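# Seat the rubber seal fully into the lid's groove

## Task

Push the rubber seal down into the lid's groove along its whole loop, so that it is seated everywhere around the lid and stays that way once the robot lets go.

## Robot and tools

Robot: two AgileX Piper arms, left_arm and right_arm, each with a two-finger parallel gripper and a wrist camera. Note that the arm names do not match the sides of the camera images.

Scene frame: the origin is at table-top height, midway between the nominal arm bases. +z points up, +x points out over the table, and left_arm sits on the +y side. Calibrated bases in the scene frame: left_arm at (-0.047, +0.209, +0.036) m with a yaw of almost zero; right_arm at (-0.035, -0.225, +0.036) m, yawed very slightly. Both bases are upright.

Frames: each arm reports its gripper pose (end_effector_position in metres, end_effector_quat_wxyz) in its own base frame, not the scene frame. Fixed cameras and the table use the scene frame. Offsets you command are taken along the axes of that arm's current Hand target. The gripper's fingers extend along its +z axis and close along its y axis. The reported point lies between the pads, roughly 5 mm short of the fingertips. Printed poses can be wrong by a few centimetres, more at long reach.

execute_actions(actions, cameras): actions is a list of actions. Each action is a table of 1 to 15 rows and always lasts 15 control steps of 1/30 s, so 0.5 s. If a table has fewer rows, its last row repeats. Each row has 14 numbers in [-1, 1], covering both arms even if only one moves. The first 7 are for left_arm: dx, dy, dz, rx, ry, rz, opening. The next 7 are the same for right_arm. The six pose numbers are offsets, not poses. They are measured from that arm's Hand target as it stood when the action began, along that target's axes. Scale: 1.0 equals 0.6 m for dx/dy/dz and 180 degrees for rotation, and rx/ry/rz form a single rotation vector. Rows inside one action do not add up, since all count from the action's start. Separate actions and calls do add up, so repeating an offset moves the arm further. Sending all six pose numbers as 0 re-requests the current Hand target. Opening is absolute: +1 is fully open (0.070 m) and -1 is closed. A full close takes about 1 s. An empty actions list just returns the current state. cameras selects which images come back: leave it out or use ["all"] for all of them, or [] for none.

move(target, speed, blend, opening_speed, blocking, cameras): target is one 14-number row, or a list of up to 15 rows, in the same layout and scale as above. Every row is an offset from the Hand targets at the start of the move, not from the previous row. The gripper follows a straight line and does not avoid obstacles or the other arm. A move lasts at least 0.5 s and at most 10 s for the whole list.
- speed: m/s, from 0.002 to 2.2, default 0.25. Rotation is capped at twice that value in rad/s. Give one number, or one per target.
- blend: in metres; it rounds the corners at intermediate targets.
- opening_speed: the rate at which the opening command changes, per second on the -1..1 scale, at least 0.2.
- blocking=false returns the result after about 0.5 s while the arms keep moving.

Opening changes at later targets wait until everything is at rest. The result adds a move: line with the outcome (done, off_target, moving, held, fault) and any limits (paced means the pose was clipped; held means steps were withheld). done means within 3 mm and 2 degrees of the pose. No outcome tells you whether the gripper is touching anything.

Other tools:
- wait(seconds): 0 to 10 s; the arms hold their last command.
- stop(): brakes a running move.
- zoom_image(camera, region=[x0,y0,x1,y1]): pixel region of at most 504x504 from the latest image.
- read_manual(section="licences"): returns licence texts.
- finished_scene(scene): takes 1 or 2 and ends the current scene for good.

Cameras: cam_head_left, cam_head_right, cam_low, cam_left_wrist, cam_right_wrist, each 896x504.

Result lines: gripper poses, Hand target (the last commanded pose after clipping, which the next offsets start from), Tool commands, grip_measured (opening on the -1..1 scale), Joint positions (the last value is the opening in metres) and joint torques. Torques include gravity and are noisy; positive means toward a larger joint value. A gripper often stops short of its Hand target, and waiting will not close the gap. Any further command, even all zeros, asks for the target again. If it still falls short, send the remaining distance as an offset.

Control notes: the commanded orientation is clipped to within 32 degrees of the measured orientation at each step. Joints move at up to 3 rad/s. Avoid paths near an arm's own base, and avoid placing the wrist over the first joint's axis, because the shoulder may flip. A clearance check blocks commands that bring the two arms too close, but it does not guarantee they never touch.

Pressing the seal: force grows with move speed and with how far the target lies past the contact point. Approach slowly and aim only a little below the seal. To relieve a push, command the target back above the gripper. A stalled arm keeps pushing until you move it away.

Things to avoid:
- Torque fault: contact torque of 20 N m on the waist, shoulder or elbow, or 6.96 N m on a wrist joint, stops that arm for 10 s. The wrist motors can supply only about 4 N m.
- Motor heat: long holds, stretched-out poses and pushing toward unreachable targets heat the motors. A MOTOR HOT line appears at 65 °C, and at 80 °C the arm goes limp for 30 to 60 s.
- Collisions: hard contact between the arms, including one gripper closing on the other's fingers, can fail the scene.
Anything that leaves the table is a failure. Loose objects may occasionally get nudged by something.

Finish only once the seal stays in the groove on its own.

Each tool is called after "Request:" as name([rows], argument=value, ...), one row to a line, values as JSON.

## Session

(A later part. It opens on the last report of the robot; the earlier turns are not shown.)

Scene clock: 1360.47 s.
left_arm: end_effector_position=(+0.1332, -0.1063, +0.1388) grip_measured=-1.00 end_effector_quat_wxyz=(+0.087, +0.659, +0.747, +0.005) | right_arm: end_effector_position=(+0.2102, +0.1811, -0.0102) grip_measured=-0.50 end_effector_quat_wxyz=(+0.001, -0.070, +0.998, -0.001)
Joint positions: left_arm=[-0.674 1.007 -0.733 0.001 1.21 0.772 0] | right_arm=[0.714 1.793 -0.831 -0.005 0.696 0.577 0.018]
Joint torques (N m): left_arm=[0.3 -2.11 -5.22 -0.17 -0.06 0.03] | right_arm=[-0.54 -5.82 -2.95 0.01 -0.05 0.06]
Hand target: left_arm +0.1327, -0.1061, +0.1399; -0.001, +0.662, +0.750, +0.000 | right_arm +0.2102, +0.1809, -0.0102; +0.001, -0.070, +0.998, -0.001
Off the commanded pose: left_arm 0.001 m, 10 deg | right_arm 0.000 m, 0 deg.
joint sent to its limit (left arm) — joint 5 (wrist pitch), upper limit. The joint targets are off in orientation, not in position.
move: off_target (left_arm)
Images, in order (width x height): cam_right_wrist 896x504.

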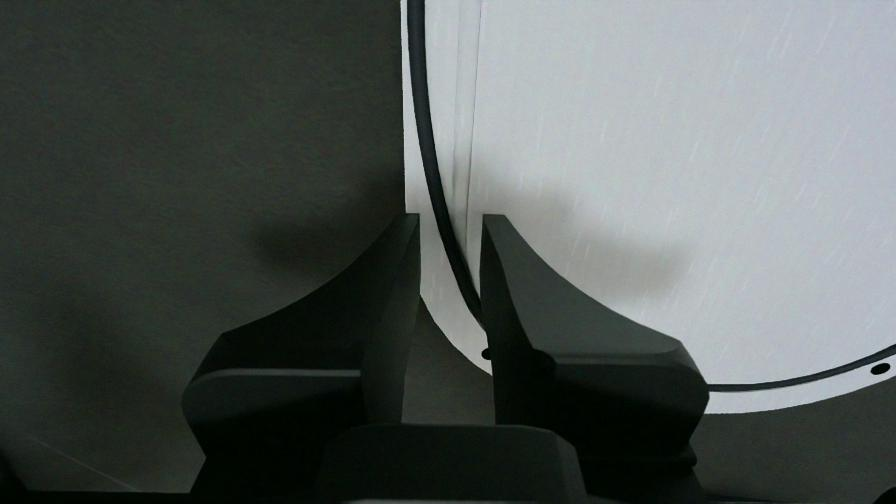

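Request:
move([
  [0,0,0,0,0,0,-1,0,0,0.0135,0,0,0,-0.5],
  [0,0,0,0,0,0,-1,0,0,0.0135,0,0,0,-0.97],
  [0,0,0,0,0,0,-1,0,-0.004,0.0135,0,0,0,-0.97],
  [0,0,0,0,0,0,-1,0,-0.004,0.017,0,0,0,-0.97],
  [0,0,0,0,0,0,-1,0,-0.004,0.017,0,0,0,-0.5],
  [0,0,0,0,0,0,-1,0,-0.004,0,0,0,0,-0.5],
], speed=0.08, cameras=["cam_right_wrist"])

Request:
zoom_image(camera="cam_right_wrist", region=[340, 100, 580, 340])

Scene clock: 1369.17 s.
left_arm: end_effector_position=(+0.1332, -0.1063, +0.1389) grip_measured=-1.00 end_effector_quat_wxyz=(+0.087, +0.659, +0.747, +0.005) | right_arm: end_effector_position=(+0.2104, +0.1779, -0.0106) grip_measured=-0.50 end_effector_quat_wxyz=(+0.000, -0.070, +0.998, -0.002)
Joint positions: left_arm=[-0.674 1.007 -0.733 0.001 1.21 0.772 0] | right_arm=[0.705 1.79 -0.824 -0.006 0.694 0.569 0.018]
Joint torques (N m): left_arm=[0.32 -2.29 -5.52 -0.17 -0.06 -0.02] | right_arm=[0.27 -7.01 -4.93 0.16 -0.16 0.08]
Hand target: left_arm +0.1327, -0.1061, +0.1399; -0.001, +0.662, +0.750, +0.000 | right_arm +0.2106, +0.1786, -0.0102; +0.001, -0.070, +0.998, -0.001
Off the commanded pose: left_arm 0.001 m, 10 deg | right_arm 0.001 m, 0 deg.
joint sent to its limit (left arm) — joint 5 (wrist pitch), upper limit. The joint targets are off in orientation, not in position.
move: off_target (left_arm)
Images, in order (width x height): cam_right_wrist 896x504.

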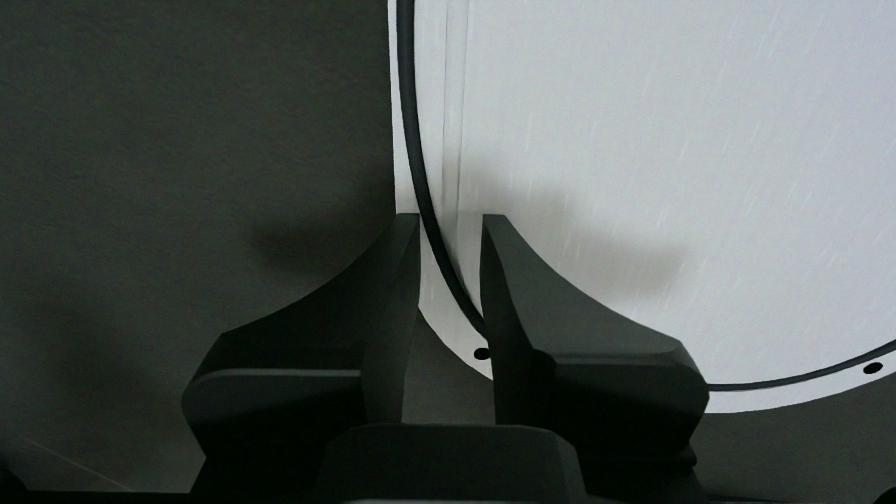

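Scaled by 2.100 from the camera's 896x504 image, which has a finer 1280x720 frame.

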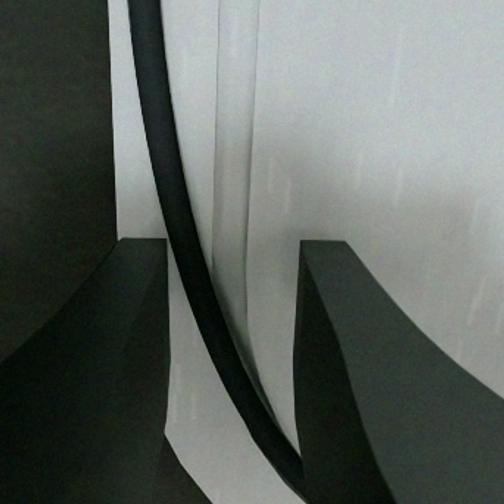

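Request:
move([
  [0,0,0,0,0,0,-1,0,0.002,0.0115,0,0,0,-0.5],
  [0,0,0,0,0,0,-1,0,0.002,0.0115,0,0,0,-0.97],
  [0,0,0,0,0,0,-1,0,-0.0012,0.0115,0,0,0,-0.97],
  [0,0,0,0,0,0,-1,0,-0.0012,0.0175,0,0,0,-0.97],
  [0,0,0,0,0,0,-1,0,-0.0012,0.0175,0,0,0,-0.5],
  [0,0,0,0,0,0,-1,0,-0.0012,0,0,0,0,-0.5],
], speed=0.08, cameras=["cam_right_wrist"])

Request:
zoom_image(camera="cam_right_wrist", region=[340, 100, 580, 340])

Scene clock: 1386.17 s.
left_arm: end_effector_position=(+0.1332, -0.1063, +0.1389) grip_measured=-1.00 end_effector_quat_wxyz=(+0.087, +0.659, +0.747, +0.005) | right_arm: end_effector_position=(+0.2103, +0.1773, -0.0106) grip_measured=-0.50 end_effector_quat_wxyz=(+0.000, -0.070, +0.998, -0.002)
Joint positions: left_arm=[-0.674 1.007 -0.733 0.001 1.21 0.772 0] | right_arm=[0.703 1.789 -0.823 -0.006 0.694 0.568 0.017]
Joint torques (N m): left_arm=[0.3 -2.53 -5.17 -0.06 -0.05 -0.02] | right_arm=[0.35 -7.11 -4.86 0.16 -0.15 0.09]
Hand target: left_arm +0.1327, -0.1061, +0.1399; -0.001, +0.662, +0.750, +0.000 | right_arm +0.2107, +0.1778, -0.0102; +0.001, -0.070, +0.998, -0.001
Off the commanded pose: left_arm 0.001 m, 10 deg | right_arm 0.001 m, 0 deg.
joint sent to its limit (left arm) — joint 5 (wrist pitch), upper limit. The joint targets are off in orientation, not in position.
move: off_target (left_arm)
Images, in order (width x height): cam_right_wrist 896x504.

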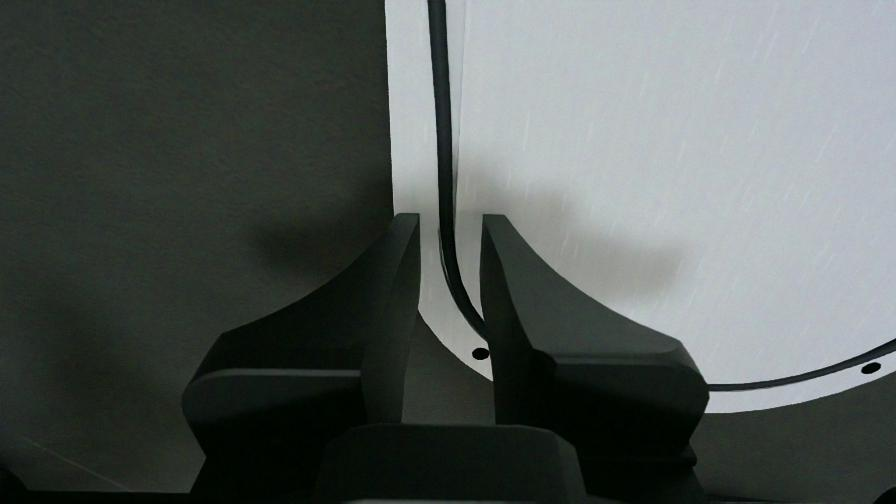

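Scaled by 2.100 from the camera's 896x504 image, which has a finer 1280x720 frame.

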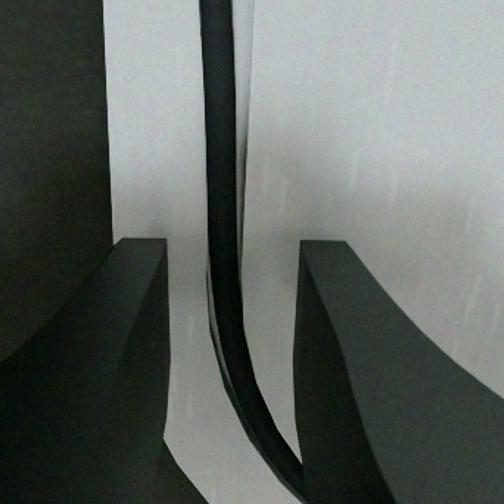

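Request:
move([
  [0,0,0,0,0,0,-1,0,0,-0.05,0,0,0,-0.5],
  [0,0,0,0,0,0,-1,0,0,-0.05,0,0,0,-1],
  [0,0,0,0,0,0,-1,0,0,0.0168,0,0,0,-1],
  [0,0,0,0,0,0,-1,0,0,-0.02,0,0,0,-1],
  [0,0,0,0,0,0,-1,-0.028,0.0012,-0.02,0,0,0,-0.5],
  [0,0,0,0,0,0,-1,-0.028,0.0012,0,0,0,0,-0.5],
], speed=0.08, cameras=["cam_right_wrist"])

Request:
zoom_image(camera="cam_right_wrist", region=[340, 100, 580, 340])

Scene clock: 1395.77 s.
left_arm: end_effector_position=(+0.1332, -0.1063, +0.1389) grip_measured=-1.00 end_effector_quat_wxyz=(+0.087, +0.659, +0.747, +0.005) | right_arm: end_effector_position=(+0.2272, +0.1808, -0.0101) grip_measured=-0.50 end_effector_quat_wxyz=(+0.001, -0.070, +0.998, -0.001)
Joint positions: left_arm=[-0.674 1.007 -0.733 0.001 1.21 0.772 0] | right_arm=[0.675 1.828 -0.886 -0.005 0.716 0.538 0.018]
Joint torques (N m): left_arm=[0.3 -2.23 -5.6 -0.11 -0.04 -0.02] | right_arm=[0.41 -5.84 -3.22 0.13 -0.06 0.19]
Hand target: left_arm +0.1327, -0.1061, +0.1399; -0.001, +0.662, +0.750, +0.000 | right_arm +0.2272, +0.1809, -0.0102; +0.001, -0.070, +0.998, -0.001
Off the commanded pose: left_arm 0.001 m, 10 deg | right_arm 0.000 m, 0 deg.
joint sent to its limit (left arm) — joint 5 (wrist pitch), upper limit. The joint targets are off in orientation, not in position.
move: off_target (left_arm)
Images, in order (width x height): cam_right_wrist 896x504.

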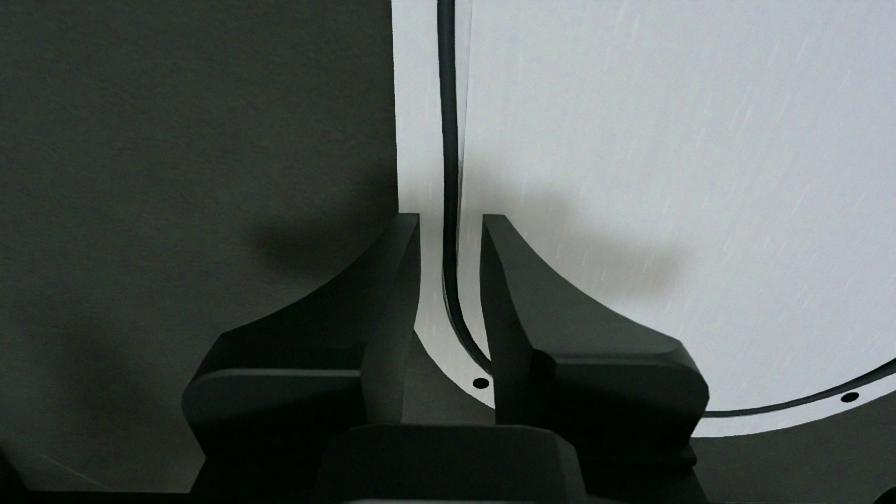

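Scaled by 2.100 from the camera's 896x504 image, which has a finer 1280x720 frame.

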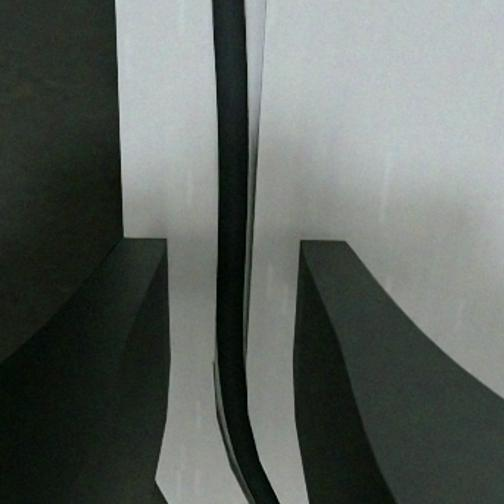

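Request:
move([
  [0,0,0,0,0,0,-1,0,0,-0.02,0,0,0,-1],
  [0,0,0,0,0,0,-1,0,0,0.0168,0,0,0,-1],
  [0,0,0,0,0,0,-1,0,0,-0.01,0,0,0,-1],
  [0,0,0,0,0,0,-1,-0.025,-0.001,-0.01,0,0,0,-1],
  [0,0,0,0,0,0,-1,-0.025,-0.001,0.0168,0,0,0,-1],
  [0,0,0,0,0,0,-1,-0.025,-0.001,-0.02,0,0,0,-1],
  [0,0,0,0,0,0,-1,-0.05,-0.001,-0.02,0,0,0,-0.5],
  [0,0,0,0,0,0,-1,-0.05,-0.001,0,0,0,0,-0.5],
], speed=0.08, cameras=["cam_right_wrist"])

Request:
zoom_image(camera="cam_right_wrist", region=[340, 100, 580, 340])

Scene clock: 1408.23 s.
left_arm: end_effector_position=(+0.1332, -0.1063, +0.1388) grip_measured=-1.00 end_effector_quat_wxyz=(+0.087, +0.659, +0.747, +0.005) | right_arm: end_effector_position=(+0.2570, +0.1845, -0.0101) grip_measured=-0.50 end_effector_quat_wxyz=(+0.001, -0.070, +0.998, -0.001)
Joint positions: left_arm=[-0.674 1.007 -0.733 0.001 1.21 0.772 0] | right_arm=[0.625 1.898 -1.002 -0.005 0.761 0.488 0.017]
Joint torques (N m): left_arm=[0.79 -2.26 -5.65 -0.08 -0.05 0.07] | right_arm=[0.42 -6.62 -3.38 0.1 -0.07 0.2]
Hand target: left_arm +0.1327, -0.1061, +0.1399; -0.001, +0.662, +0.750, +0.000 | right_arm +0.2570, +0.1845, -0.0101; +0.001, -0.070, +0.998, -0.001
Off the commanded pose: left_arm 0.001 m, 10 deg | right_arm 0.000 m, 0 deg.
joint sent to its limit (left arm) — joint 5 (wrist pitch), upper limit. The joint targets are off in orientation, not in position.
move: off_target (left_arm)
Images, in order (width x height): cam_right_wrist 896x504.

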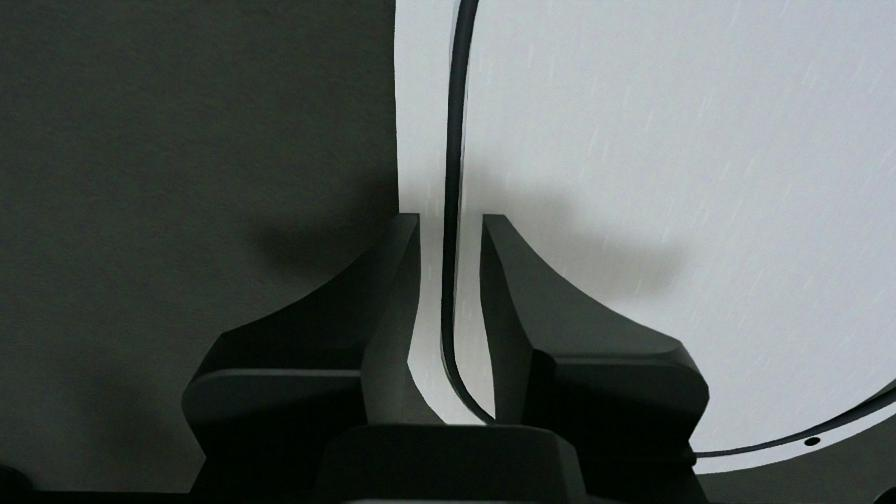

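Scaled by 2.100 from the camera's 896x504 image, which has a finer 1280x720 frame.

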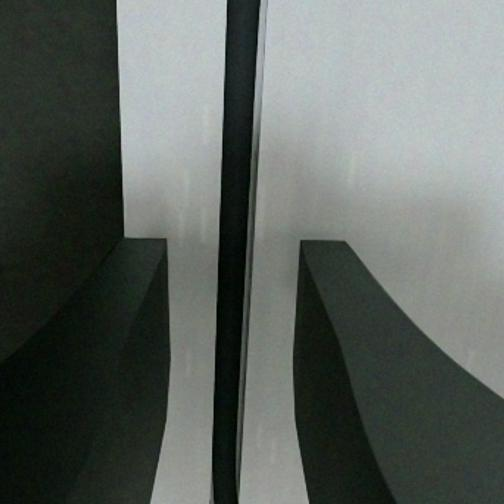

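Request:
move([
  [0,0,0,0,0,0,-1,0,0,-0.02,0,0,0,-1],
  [0,0,0,0,0,0,-1,0,0,0.0168,0,0,0,-1],
  [0,0,0,0,0,0,-1,0,0,-0.01,0,0,0,-1],
  [0,0,0,0,0,0,-1,-0.025,-0.001,-0.01,0,0,0,-1],
  [0,0,0,0,0,0,-1,-0.025,-0.001,0.0168,0,0,0,-1],
  [0,0,0,0,0,0,-1,-0.025,-0.001,-0.02,0,0,0,-1],
  [0,0,0,0,0,0,-1,-0.05,-0.003,-0.02,0,0,0,-0.5],
  [0,0,0,0,0,0,-1,-0.05,-0.003,0,0,0,0,-0.5],
], speed=0.08, cameras=["cam_right_wrist"])

Request:
zoom_image(camera="cam_right_wrist", region=[340, 100, 580, 340])

Scene clock: 1419.20 s.
left_arm: end_effector_position=(+0.1332, -0.1063, +0.1388) grip_measured=-1.00 end_effector_quat_wxyz=(+0.087, +0.659, +0.747, +0.005) | right_arm: end_effector_position=(+0.2870, +0.1868, -0.0101) grip_measured=-0.50 end_effector_quat_wxyz=(+0.001, -0.070, +0.998, -0.001)
Joint positions: left_arm=[-0.674 1.007 -0.733 0.001 1.21 0.772 0] | right_arm=[0.579 1.97 -1.124 -0.005 0.812 0.442 0.018]
Joint torques (N m): left_arm=[0.26 -2.29 -5.53 -0.08 -0.08 -0.02] | right_arm=[0.43 -7.44 -3.56 0.12 -0.08 0.19]
Hand target: left_arm +0.1327, -0.1061, +0.1399; -0.001, +0.662, +0.750, +0.000 | right_arm +0.2869, +0.1869, -0.0101; +0.001, -0.070, +0.998, -0.001
Off the commanded pose: left_arm 0.001 m, 10 deg | right_arm 0.000 m, 0 deg.
joint sent to its limit (left arm) — joint 5 (wrist pitch), upper limit. The joint targets are off in orientation, not in position.
move: off_target (left_arm)
Images, in order (width x height): cam_right_wrist 896x504.

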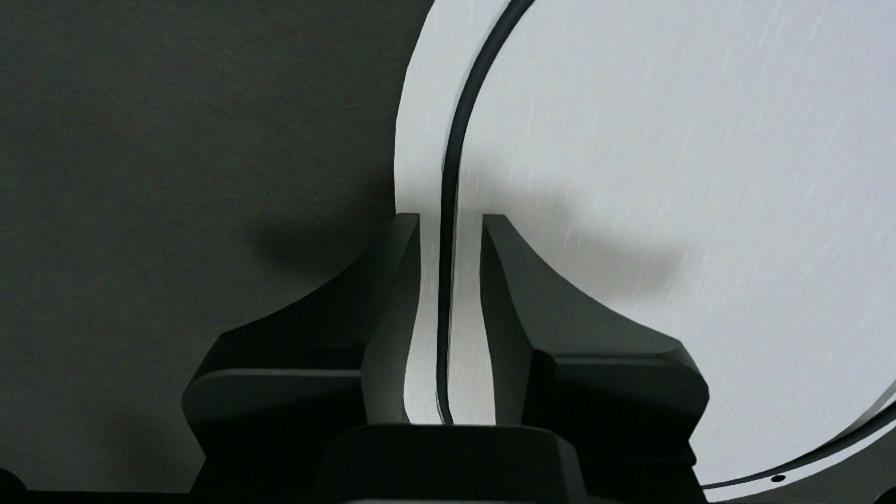

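Scaled by 2.100 from the camera's 896x504 image, which has a finer 1280x720 frame.

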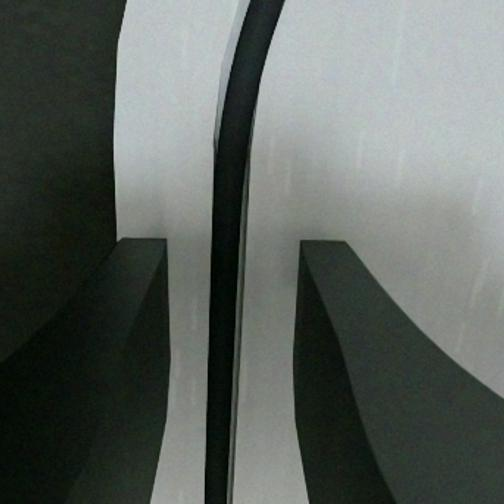

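Request:
move([
  [0,0,0,0,0,0,-1,0,0.001,-0.02,0,0,0,-1],
  [0,0,0,0,0,0,-1,0,0.001,0.0168,0,0,0,-1],
  [0,0,0,0,0,0,-1,0,0,-0.01,0,0,0,-1],
  [0,0,0,0,0,0,-1,-0.025,0,-0.01,0,0,0,-1],
  [0,0,0,0,0,0,-1,-0.025,0,0.0168,0,0,0,-1],
  [0,0,0,0,0,0,-1,-0.025,0,-0.02,0,0,0,-1],
  [0,0,0,0,0,0,-1,-0.05,-0.004,-0.02,0,0,0.06,-0.5],
  [0,0,0,0,0,0,-1,-0.05,-0.004,0,0,0,0.06,-0.5],
], speed=0.08, cameras=["cam_right_wrist"])

Request:
zoom_image(camera="cam_right_wrist", region=[340, 100, 580, 340])

Scene clock: 1432.37 s.
left_arm: end_effector_position=(+0.1332, -0.1063, +0.1388) grip_measured=-1.00 end_effector_quat_wxyz=(+0.087, +0.659, +0.747, +0.005) | right_arm: end_effector_position=(+0.3170, +0.1887, -0.0101) grip_measured=-0.50 end_effector_quat_wxyz=(+0.001, +0.024, +1.000, -0.001)
Joint positions: left_arm=[-0.674 1.007 -0.733 0.001 1.21 0.772 0] | right_arm=[0.539 2.044 -1.256 -0.005 0.869 0.59 0.017]
Joint torques (N m): left_arm=[0.17 -2.43 -5.42 -0.03 -0.09 0.05] | right_arm=[-0.13 -8.57 -3.57 0 -0.08 0.02]
Hand target: left_arm +0.1327, -0.1061, +0.1399; -0.001, +0.662, +0.750, +0.000 | right_arm +0.3170, +0.1888, -0.0100; +0.001, +0.024, +1.000, -0.001
Off the commanded pose: left_arm 0.001 m, 10 deg | right_arm 0.000 m, 0 deg.
joint sent to its limit (left arm) — joint 5 (wrist pitch), upper limit. The joint targets are off in orientation, not in position.
move: off_target (left_arm)
Images, in order (width x height): cam_right_wrist 896x504.

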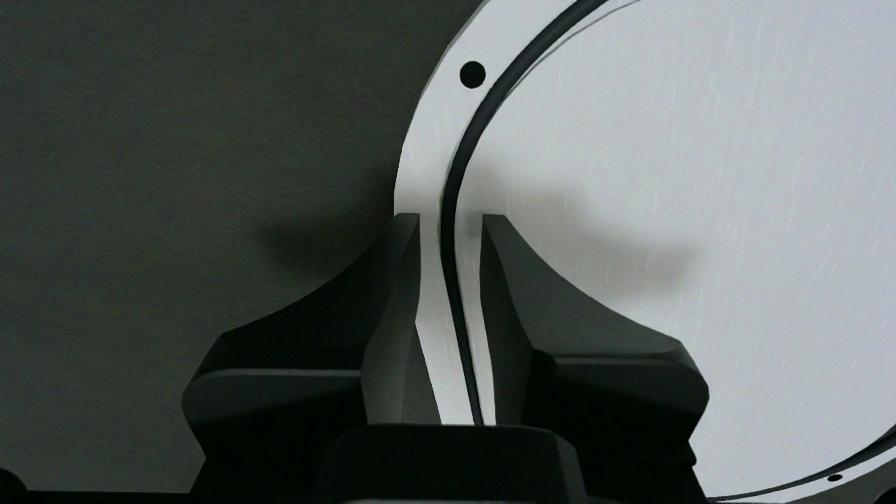

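Scaled by 2.100 from the camera's 896x504 image, which has a finer 1280x720 frame.

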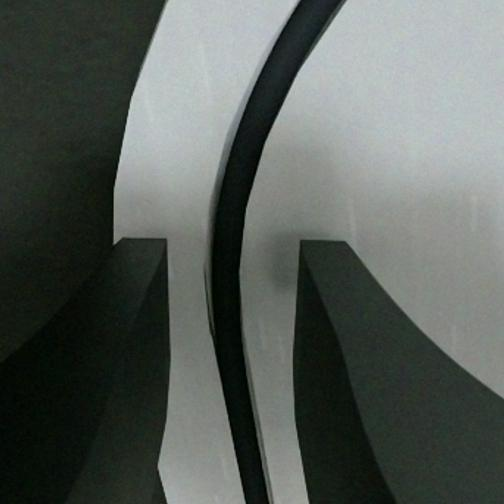

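Request:
move([
  [0,0,0,0,0,0,-1,0,0,-0.02,0,0,0,-1],
  [0,0,0,0,0,0,-1,0,0,0.0168,0,0,0,-1],
  [0,0,0,0,0,0,-1,0,0,-0.01,0,0,0,-1],
  [0,0,0,0,0,0,-1,-0.022,0.001,-0.01,0,0,0,-1],
  [0,0,0,0,0,0,-1,-0.022,0.001,0.0168,0,0,0,-1],
  [0,0,0,0,0,0,-1,-0.022,0,-0.01,0,0,0,-1],
  [0,0,0,0,0,0,-1,-0.047,-0.004,-0.01,0,0,0.1,-1],
  [0,0,0,0,0,0,-1,-0.047,-0.004,0.0168,0,0,0.1,-1],
  [0,0,0,0,0,0,-1,-0.047,-0.004,-0.02,0,0,0.1,-1],
  [0,0,0,0,0,0,-1,-0.062,-0.012,-0.02,0,0,0.2,-0.5],
  [0,0,0,0,0,0,-1,-0.062,-0.012,0,0,0,0.2,-0.5],
], speed=0.1, cameras=["cam_right_wrist"])

Request:
zoom_image(camera="cam_right_wrist", region=[340, 100, 580, 340])

Scene clock: 1448.13 s.
left_arm: end_effector_position=(+0.1332, -0.1063, +0.1388) grip_measured=-1.00 end_effector_quat_wxyz=(+0.087, +0.659, +0.747, +0.005) | right_arm: end_effector_position=(+0.3538, +0.1801, -0.0098) grip_measured=-0.50 end_effector_quat_wxyz=(+0.001, +0.332, +0.943, +0.000)
Joint positions: left_arm=[-0.674 1.007 -0.733 0.001 1.21 0.772 0] | right_arm=[0.472 2.126 -1.405 -0.003 0.936 1.151 0.017]
Joint torques (N m): left_arm=[0.15 -2.01 -5.04 -0.07 -0.02 -0.01] | right_arm=[-0.27 -9.44 -3.58 -0.01 -0.05 0.02]
Hand target: left_arm +0.1327, -0.1061, +0.1399; -0.001, +0.662, +0.750, +0.000 | right_arm +0.3538, +0.1798, -0.0099; +0.002, +0.332, +0.943, -0.001
Off the commanded pose: left_arm 0.001 m, 10 deg | right_arm 0.000 m, 0 deg.
joint sent to its limit (left arm) — joint 5 (wrist pitch), upper limit. The joint targets are off in orientation, not in position.
move: off_target (left_arm)
Images, in order (width x height): cam_right_wrist 896x504.

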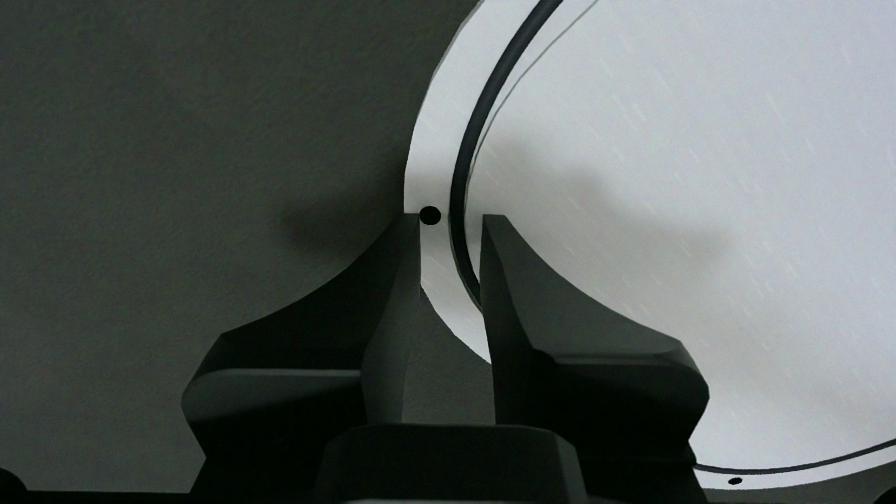

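Scaled by 2.100 from the camera's 896x504 image, which has a finer 1280x720 frame.

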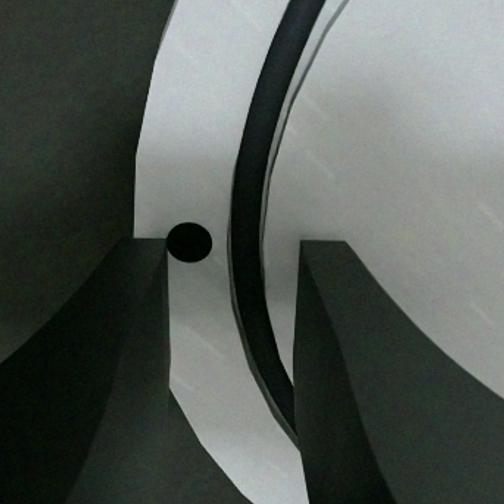

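Request:
move([
  [0,0,0,0,0,0,-1,0,-0.005,-0.02,0,0,0,-1],
  [0,0,0,0,0,0,-1,0,-0.005,0.0168,0,0,0,-1],
  [0,0,0,0,0,0,-1,0,-0.005,-0.01,0,0,0,-1],
  [0,0,0,0,0,0,-1,-0.022,-0.0035,-0.01,0,0,0,-1],
  [0,0,0,0,0,0,-1,-0.022,-0.0035,0.0168,0,0,0,-1],
  [0,0,0,0,0,0,-1,-0.022,-0.0035,-0.01,0,0,0,-1],
  [0,0,0,0,0,0,-1,-0.04,-0.006,-0.01,0,0,0.06,-1],
  [0,0,0,0,0,0,-1,-0.04,-0.006,0.0168,0,0,0.06,-1],
  [0,0,0,0,0,0,-1,-0.04,-0.006,-0.02,0,0,0.06,-1],
  [0,0,0,0,0,0,-1,-0.055,-0.01,-0.02,0,0,0.14,-0.5],
  [0,0,0,0,0,0,-1,-0.055,-0.01,0,0,0,0.14,-0.5],
], speed=0.1, cameras=["cam_right_wrist"])

Request:
zoom_image(camera="cam_right_wrist", region=[340, 100, 580, 340])

Scene clock: 1463.07 s.
left_arm: end_effector_position=(+0.1332, -0.1063, +0.1390) grip_measured=-1.00 end_effector_quat_wxyz=(+0.087, +0.659, +0.747, +0.005) | right_arm: end_effector_position=(+0.3760, +0.1546, -0.0096) grip_measured=-0.50 end_effector_quat_wxyz=(+0.002, +0.530, +0.848, +0.000)
Joint positions: left_arm=[-0.674 1.006 -0.733 0.001 1.21 0.772 0] | right_arm=[0.392 2.154 -1.459 -0.003 0.961 1.51 0.018]
Joint torques (N m): left_arm=[0.12 -2.57 -5.5 0.02 -0.04 -0.01] | right_arm=[-0.12 -9.71 -3.58 -0.01 -0.02 0.02]
Hand target: left_arm +0.1327, -0.1061, +0.1399; -0.001, +0.662, +0.750, +0.000 | right_arm +0.3758, +0.1545, -0.0098; +0.002, +0.530, +0.848, +0.000
Off the commanded pose: left_arm 0.001 m, 10 deg | right_arm 0.000 m, 0 deg.
joint sent to its limit (left arm) — joint 5 (wrist pitch), upper limit. The joint targets are off in orientation, not in position.
move: off_target (left_arm)
Images, in order (width x height): cam_right_wrist 896x504.

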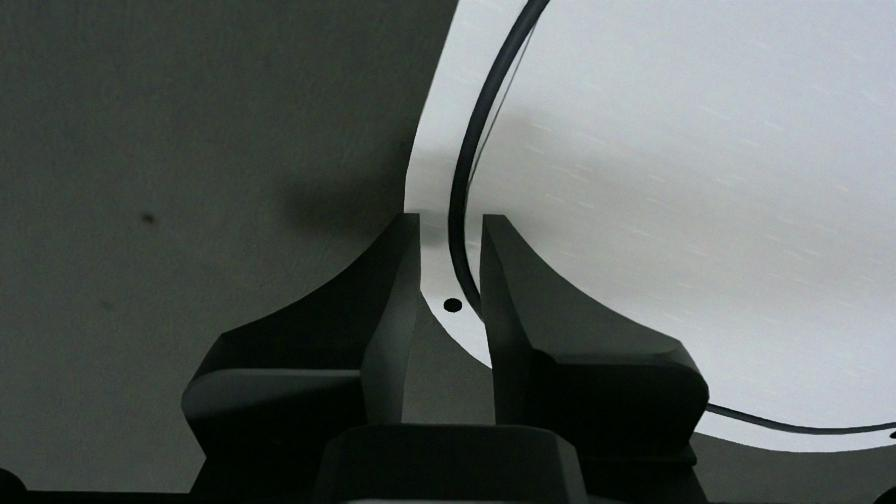

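Scaled by 2.100 from the camera's 896x504 image, which has a finer 1280x720 frame.

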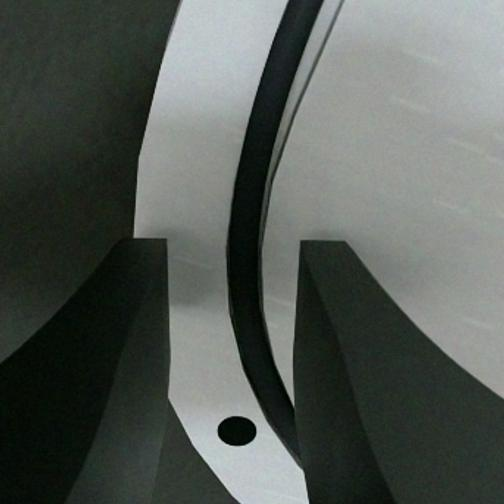

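Request:
move([
  [0,0,0,0,0,0,-1,0,-0.004,-0.02,0,0,0,-1],
  [0,0,0,0,0,0,-1,0,-0.004,0.0168,0,0,0,-1],
  [0,0,0,0,0,0,-1,0,-0.004,-0.01,0,0,0,-1],
  [0,0,0,0,0,0,-1,-0.022,-0.0035,-0.01,0,0,0,-1],
  [0,0,0,0,0,0,-1,-0.022,-0.0035,0.0168,0,0,0,-1],
  [0,0,0,0,0,0,-1,-0.022,-0.0035,-0.01,0,0,0,-1],
  [0,0,0,0,0,0,-1,-0.04,-0.007,-0.01,0,0,0.06,-1],
  [0,0,0,0,0,0,-1,-0.04,-0.007,0.0168,0,0,0.06,-1],
  [0,0,0,0,0,0,-1,-0.04,-0.007,-0.02,0,0,0.06,-1],
  [0,0,0,0,0,0,-1,-0.055,-0.012,-0.02,0,0,0.12,-0.5],
  [0,0,0,0,0,0,-1,-0.055,-0.012,0,0,0,0.12,-0.5],
], speed=0.1, cameras=["cam_right_wrist"])

Request:
zoom_image(camera="cam_right_wrist", region=[340, 100, 580, 340])

Scene clock: 1477.87 s.
left_arm: end_effector_position=(+0.1332, -0.1063, +0.1388) grip_measured=-1.00 end_effector_quat_wxyz=(+0.087, +0.659, +0.747, +0.005) | right_arm: end_effector_position=(+0.3839, +0.1217, -0.0094) grip_measured=-0.50 end_effector_quat_wxyz=(+0.002, +0.679, +0.734, +0.000)
Joint positions: left_arm=[-0.674 1.007 -0.733 0.001 1.21 0.772 0] | right_arm=[0.308 2.142 -1.437 -0.003 0.951 1.804 0.017]
Joint torques (N m): left_arm=[0.04 -2.13 -5.58 0.07 -0.1 -0.01] | right_arm=[0.09 -9.07 -3.85 0.11 0.03 0.01]
Hand target: left_arm +0.1327, -0.1061, +0.1399; -0.001, +0.662, +0.750, +0.000 | right_arm +0.3838, +0.1217, -0.0097; +0.002, +0.679, +0.734, +0.000
Off the commanded pose: left_arm 0.001 m, 10 deg | right_arm 0.000 m, 0 deg.
joint sent to its limit (left arm) — joint 5 (wrist pitch), upper limit. The joint targets are off in orientation, not in position.
move: off_target (left_arm)
Images, in order (width x height): cam_right_wrist 896x504.

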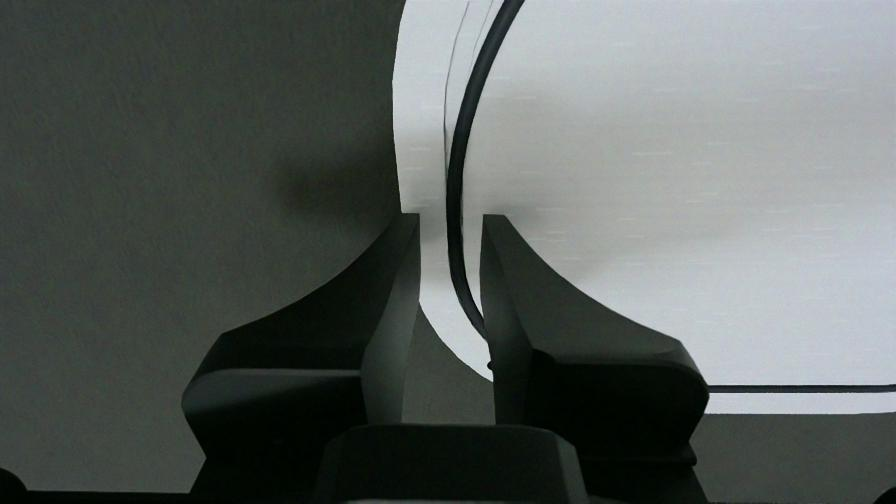

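Scaled by 2.100 from the camera's 896x504 image, which has a finer 1280x720 frame.

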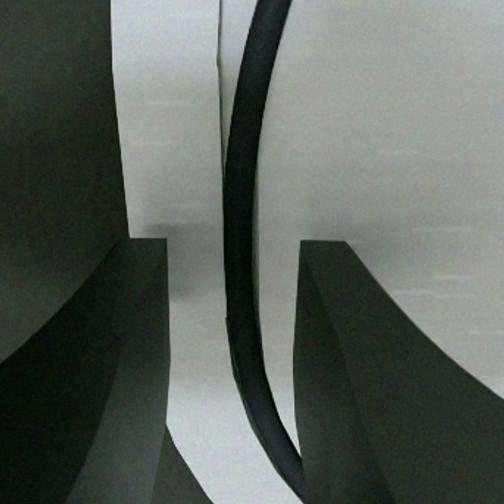

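Request:
move([
  [0,0,0,0,0,0,-1,0,-0.003,-0.02,0,0,0,-1],
  [0,0,0,0,0,0,-1,0,-0.003,0.0168,0,0,0,-1],
  [0,0,0,0,0,0,-1,0,-0.003,-0.01,0,0,0,-1],
  [0,0,0,0,0,0,-1,-0.022,-0.002,-0.01,0,0,0,-1],
  [0,0,0,0,0,0,-1,-0.022,-0.002,0.0168,0,0,0,-1],
  [0,0,0,0,0,0,-1,-0.022,-0.001,-0.02,0,0,0,-1],
  [0,0,0,0,0,0,-1,-0.043,-0.002,-0.02,0,0,0,-0.5],
  [0,0,0,0,0,0,-1,-0.043,-0.002,0,0,0,0,-0.5],
], speed=0.1, cameras=["cam_right_wrist"])

Request:
zoom_image(camera="cam_right_wrist", region=[340, 100, 580, 340])

Scene clock: 1489.13 s.
left_arm: end_effector_position=(+0.1332, -0.1063, +0.1388) grip_measured=-1.00 end_effector_quat_wxyz=(+0.087, +0.659, +0.747, +0.005) | right_arm: end_effector_position=(+0.3846, +0.0957, -0.0096) grip_measured=-0.50 end_effector_quat_wxyz=(+0.002, +0.679, +0.734, +0.000)
Joint positions: left_arm=[-0.674 1.007 -0.733 0.001 1.21 0.772 0] | right_arm=[0.246 2.123 -1.401 -0.003 0.934 1.741 0.017]
Joint torques (N m): left_arm=[0.2 -2.29 -4.99 -0.04 -0.13 -0.01] | right_arm=[0.34 -8.89 -3.82 -0.01 0.03 0.19]
Hand target: left_arm +0.1327, -0.1061, +0.1399; -0.001, +0.662, +0.750, +0.000 | right_arm +0.3846, +0.0958, -0.0096; +0.002, +0.679, +0.734, +0.000
Off the commanded pose: left_arm 0.001 m, 10 deg | right_arm 0.000 m, 0 deg.
joint sent to its limit (left arm) — joint 5 (wrist pitch), upper limit. The joint targets are off in orientation, not in position.
move: off_target (left_arm)
Images, in order (width x height): cam_right_wrist 896x504.

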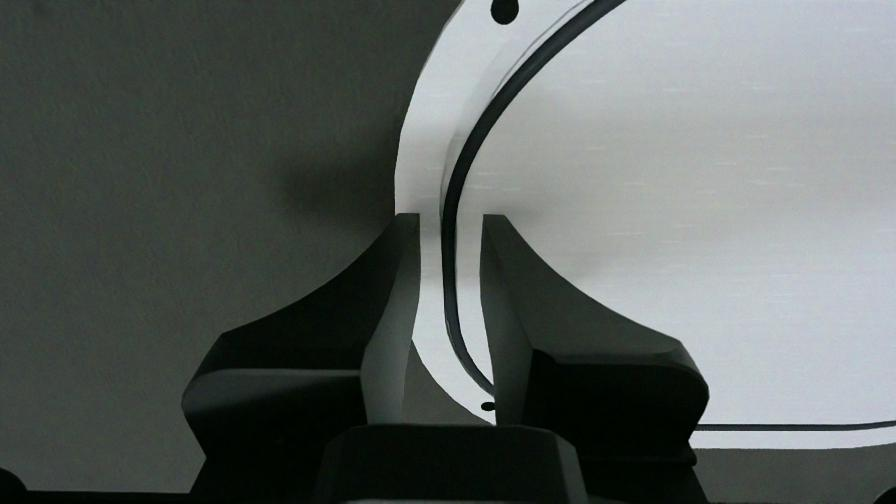

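Scaled by 2.100 from the camera's 896x504 image, which has a finer 1280x720 frame.

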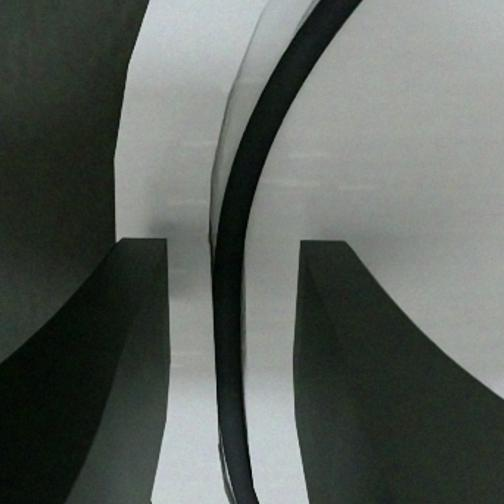

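Request:
move([
  [0,0,0,0,0,0,-1,0,0,-0.02,0,0,0,-1],
  [0,0,0,0,0,0,-1,0,0,0.0168,0,0,0,-1],
  [0,0,0,0,0,0,-1,0,0,-0.01,0,0,0,-1],
  [0,0,0,0,0,0,-1,-0.019,0.0015,-0.01,0,0,0,-1],
  [0,0,0,0,0,0,-1,-0.019,0.0015,0.0168,0,0,0,-1],
  [0,0,0,0,0,0,-1,-0.019,0.001,-0.02,0,0,0,-1],
  [0,0,0,0,0,0,-1,-0.035,0,-0.02,0,0,0.08,-0.5],
  [0,0,0,0,0,0,-1,-0.035,0,0.0,0,0,0.08,-0.5],
], speed=0.1, cameras=["cam_right_wrist"])

Request:
zoom_image(camera="cam_right_wrist", region=[340, 100, 580, 340])

Scene clock: 1501.07 s.
left_arm: end_effector_position=(+0.1332, -0.1063, +0.1388) grip_measured=-1.00 end_effector_quat_wxyz=(+0.087, +0.659, +0.747, +0.005) | right_arm: end_effector_position=(+0.3865, +0.0750, -0.0094) grip_measured=-0.50 end_effector_quat_wxyz=(+0.002, +0.766, +0.643, +0.000)
Joint positions: left_arm=[-0.674 1.007 -0.733 0.001 1.21 0.772 0] | right_arm=[0.193 2.114 -1.386 -0.004 0.927 1.94 0.017]
Joint torques (N m): left_arm=[0.46 -2.54 -5.38 -0.06 -0.03 0.07] | right_arm=[-0.11 -8.79 -3.79 0.07 0.04 0.01]
Hand target: left_arm +0.1327, -0.1061, +0.1399; -0.001, +0.662, +0.750, +0.000 | right_arm +0.3862, +0.0749, -0.0096; +0.002, +0.766, +0.643, +0.000
Off the commanded pose: left_arm 0.001 m, 10 deg | right_arm 0.000 m, 0 deg.
joint sent to its limit (left arm) — joint 5 (wrist pitch), upper limit. The joint targets are off in orientation, not in position.
move: off_target (left_arm)
Images, in order (width x height): cam_right_wrist 896x504.

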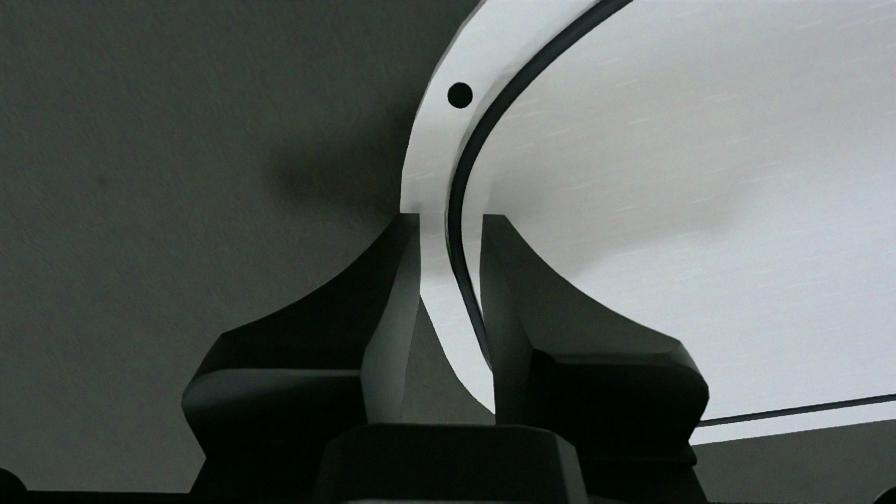

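Scaled by 2.100 from the camera's 896x504 image, which has a finer 1280x720 frame.

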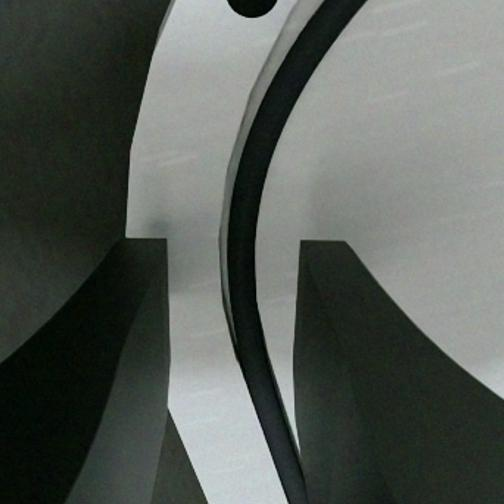

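Request:
move([
  [0,0,0,0,0,0,-1,0,-0.002,-0.02,0,0,0,-1],
  [0,0,0,0,0,0,-1,0,-0.002,0.0172,0,0,0,-1],
  [0,0,0,0,0,0,-1,0,-0.002,-0.01,0,0,0,-1],
  [0,0,0,0,0,0,-1,-0.022,-0.002,-0.01,0,0,0,-1],
  [0,0,0,0,0,0,-1,-0.022,-0.002,0.0172,0,0,0,-1],
  [0,0,0,0,0,0,-1,-0.022,-0.002,-0.02,0,0,0,-1],
  [0,0,0,0,0,0,-1,-0.022,-0.002,0,0,0,0,-0.5],
], speed=0.08, cameras=["cam_right_wrist"])

Request:
zoom_image(camera="cam_right_wrist", region=[340, 100, 580, 340])

Scene clock: 1535.10 s.
left_arm: end_effector_position=(+0.1332, -0.1063, +0.1390) grip_measured=-1.00 end_effector_quat_wxyz=(+0.087, +0.659, +0.747, +0.005) | right_arm: end_effector_position=(+0.3829, +0.0620, -0.0097) grip_measured=-0.50 end_effector_quat_wxyz=(+0.002, +0.766, +0.643, +0.000)
Joint positions: left_arm=[-0.674 1.006 -0.733 0.001 1.21 0.772 0] | right_arm=[0.162 2.098 -1.354 -0.004 0.912 1.909 0.017]
Joint torques (N m): left_arm=[-0.13 -2.11 -4.53 -0.22 -0.02 0.03] | right_arm=[0.38 -10.44 -4.83 0.12 0.28 0.19]
Hand target: left_arm +0.1327, -0.1062, +0.1399; -0.001, +0.662, +0.750, +0.000 | right_arm +0.3828, +0.0621, -0.0096; +0.002, +0.766, +0.643, +0.000
Off the commanded pose: left_arm 0.001 m, 10 deg | right_arm 0.000 m, 0 deg.
joint sent to its limit (left arm) — joint 5 (wrist pitch), upper limit. The joint targets are off in orientation, not in position.
move: off_target (left_arm)
Images, in order (width x height): cam_right_wrist 896x504.

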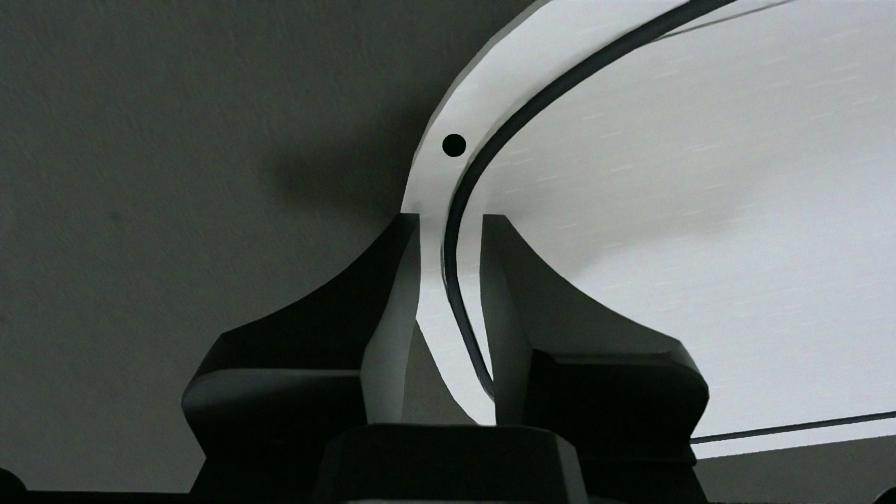

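Scaled by 2.100 from the camera's 896x504 image, which has a finer 1280x720 frame.

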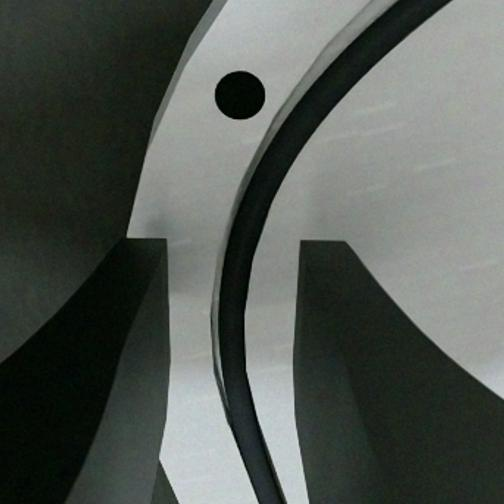

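Request:
move([
  [0,0,0,0,0,0,-1,0,0.0005,-0.02,0,0,0,-1],
  [0,0,0,0,0,0,-1,0,0.0005,0.0172,0,0,0,-1],
  [0,0,0,0,0,0,-1,0,0.0005,-0.01,0,0,0,-1],
  [0,0,0,0,0,0,-1,-0.022,-0.0005,-0.01,0,0,0,-1],
  [0,0,0,0,0,0,-1,-0.022,-0.0005,0.0172,0,0,0,-1],
  [0,0,0,0,0,0,-1,-0.022,-0.0005,-0.02,0,0,0,-1],
  [0,0,0,0,0,0,-1,-0.022,-0.002,0,0,0,0,-0.5],
], speed=0.08, cameras=["cam_right_wrist"])

Request:
zoom_image(camera="cam_right_wrist", region=[340, 100, 580, 340])

Scene clock: 1544.87 s.
left_arm: end_effector_position=(+0.1332, -0.1063, +0.1390) grip_measured=-1.00 end_effector_quat_wxyz=(+0.087, +0.659, +0.747, +0.005) | right_arm: end_effector_position=(+0.3792, +0.0491, -0.0100) grip_measured=-0.50 end_effector_quat_wxyz=(+0.002, +0.766, +0.643, +0.000)
Joint positions: left_arm=[-0.674 1.006 -0.733 0.001 1.21 0.772 0] | right_arm=[0.131 2.083 -1.325 -0.004 0.9 1.877 0.018]
Joint torques (N m): left_arm=[0.3 -2.56 -5.61 -0.23 -0.03 0.06] | right_arm=[0.34 -10.31 -5.38 0.08 0.28 0.18]
Hand target: left_arm +0.1327, -0.1062, +0.1399; -0.001, +0.662, +0.750, +0.000 | right_arm +0.3793, +0.0493, -0.0095; +0.002, +0.766, +0.643, +0.000
Off the commanded pose: left_arm 0.001 m, 10 deg | right_arm 0.001 m, 0 deg.
joint sent to its limit (left arm) — joint 5 (wrist pitch), upper limit. The joint targets are off in orientation, not in position.
move: off_target (left_arm)
Images, in order (width x height): cam_right_wrist 896x504.

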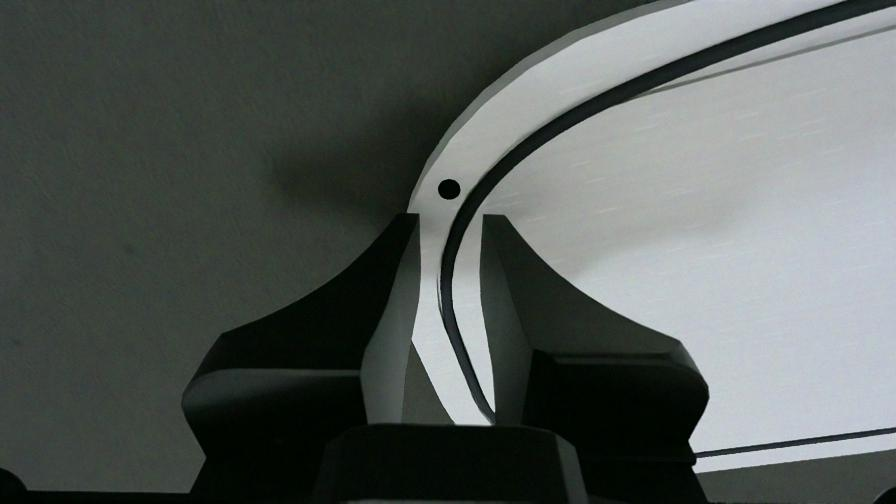

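Scaled by 2.100 from the camera's 896x504 image, which has a finer 1280x720 frame.

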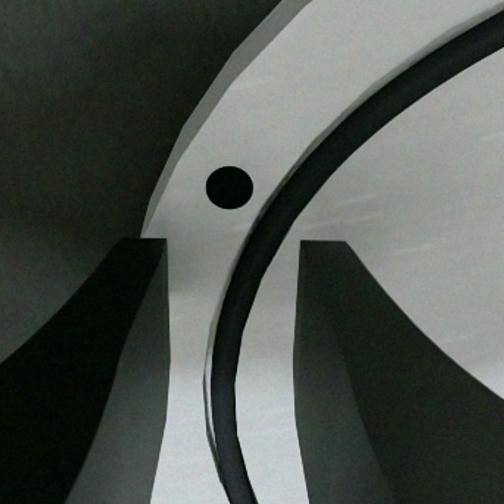

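Request:
move([
  [0,0,0,0,0,0,-1,0,0.0015,-0.02,0,0,0,-1],
  [0,0,0,0,0,0,-1,0,0.0015,0.0172,0,0,0,-1],
  [0,0,0,0,0,0,-1,0,0.0015,-0.01,0,0,0,-1],
  [0,0,0,0,0,0,-1,-0.02,-0.0025,-0.01,0,0,0,-1],
  [0,0,0,0,0,0,-1,-0.02,-0.0025,0.0172,0,0,0,-1],
  [0,0,0,0,0,0,-1,-0.02,-0.0025,-0.02,0,0,0,-1],
  [0,0,0,0,0,0,-1,-0.02,-0.0025,0,0,0,0,-0.5],
], speed=0.08, cameras=["cam_right_wrist"])

Request:
zoom_image(camera="cam_right_wrist", region=[340, 100, 580, 340])

Scene clock: 1554.23 s.
left_arm: end_effector_position=(+0.1332, -0.1063, +0.1390) grip_measured=-1.00 end_effector_quat_wxyz=(+0.087, +0.659, +0.747, +0.005) | right_arm: end_effector_position=(+0.3759, +0.0374, -0.0097) grip_measured=-0.50 end_effector_quat_wxyz=(+0.002, +0.766, +0.643, +0.000)
Joint positions: left_arm=[-0.674 1.006 -0.733 0.001 1.21 0.772 0] | right_arm=[0.101 2.068 -1.3 -0.004 0.888 1.847 0.018]
Joint torques (N m): left_arm=[-0.2 -2.42 -4.45 -0.29 -0.04 0.04] | right_arm=[0.32 -10.06 -4.7 0.1 0.27 0.19]
Hand target: left_arm +0.1327, -0.1062, +0.1399; -0.001, +0.662, +0.750, +0.000 | right_arm +0.3758, +0.0378, -0.0095; +0.002, +0.766, +0.643, +0.000
Off the commanded pose: left_arm 0.001 m, 10 deg | right_arm 0.000 m, 0 deg.
joint sent to its limit (left arm) — joint 5 (wrist pitch), upper limit. The joint targets are off in orientation, not in position.
move: off_target (left_arm)
Images, in order (width x height): cam_right_wrist 896x504.

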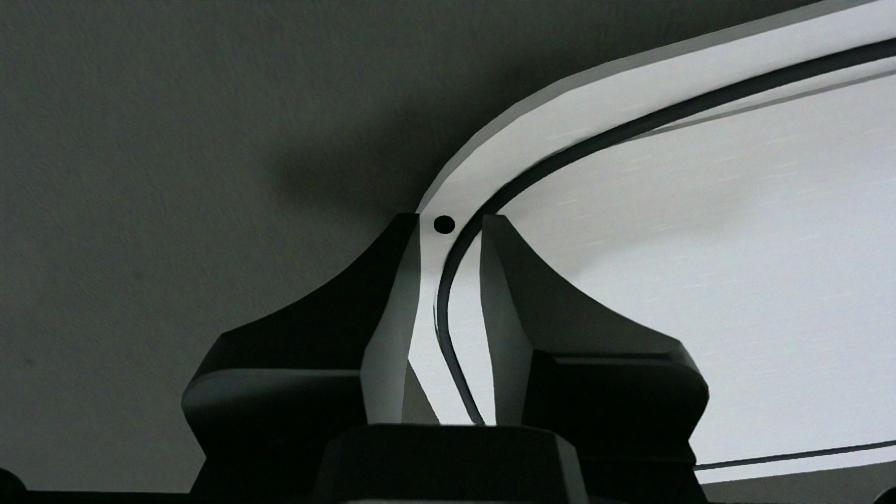

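Scaled by 2.100 from the camera's 896x504 image, which has a finer 1280x720 frame.

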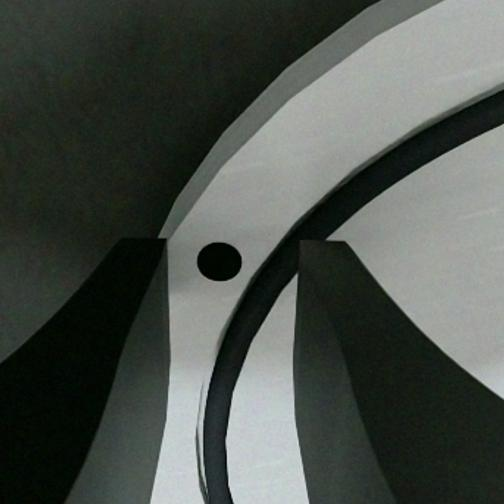

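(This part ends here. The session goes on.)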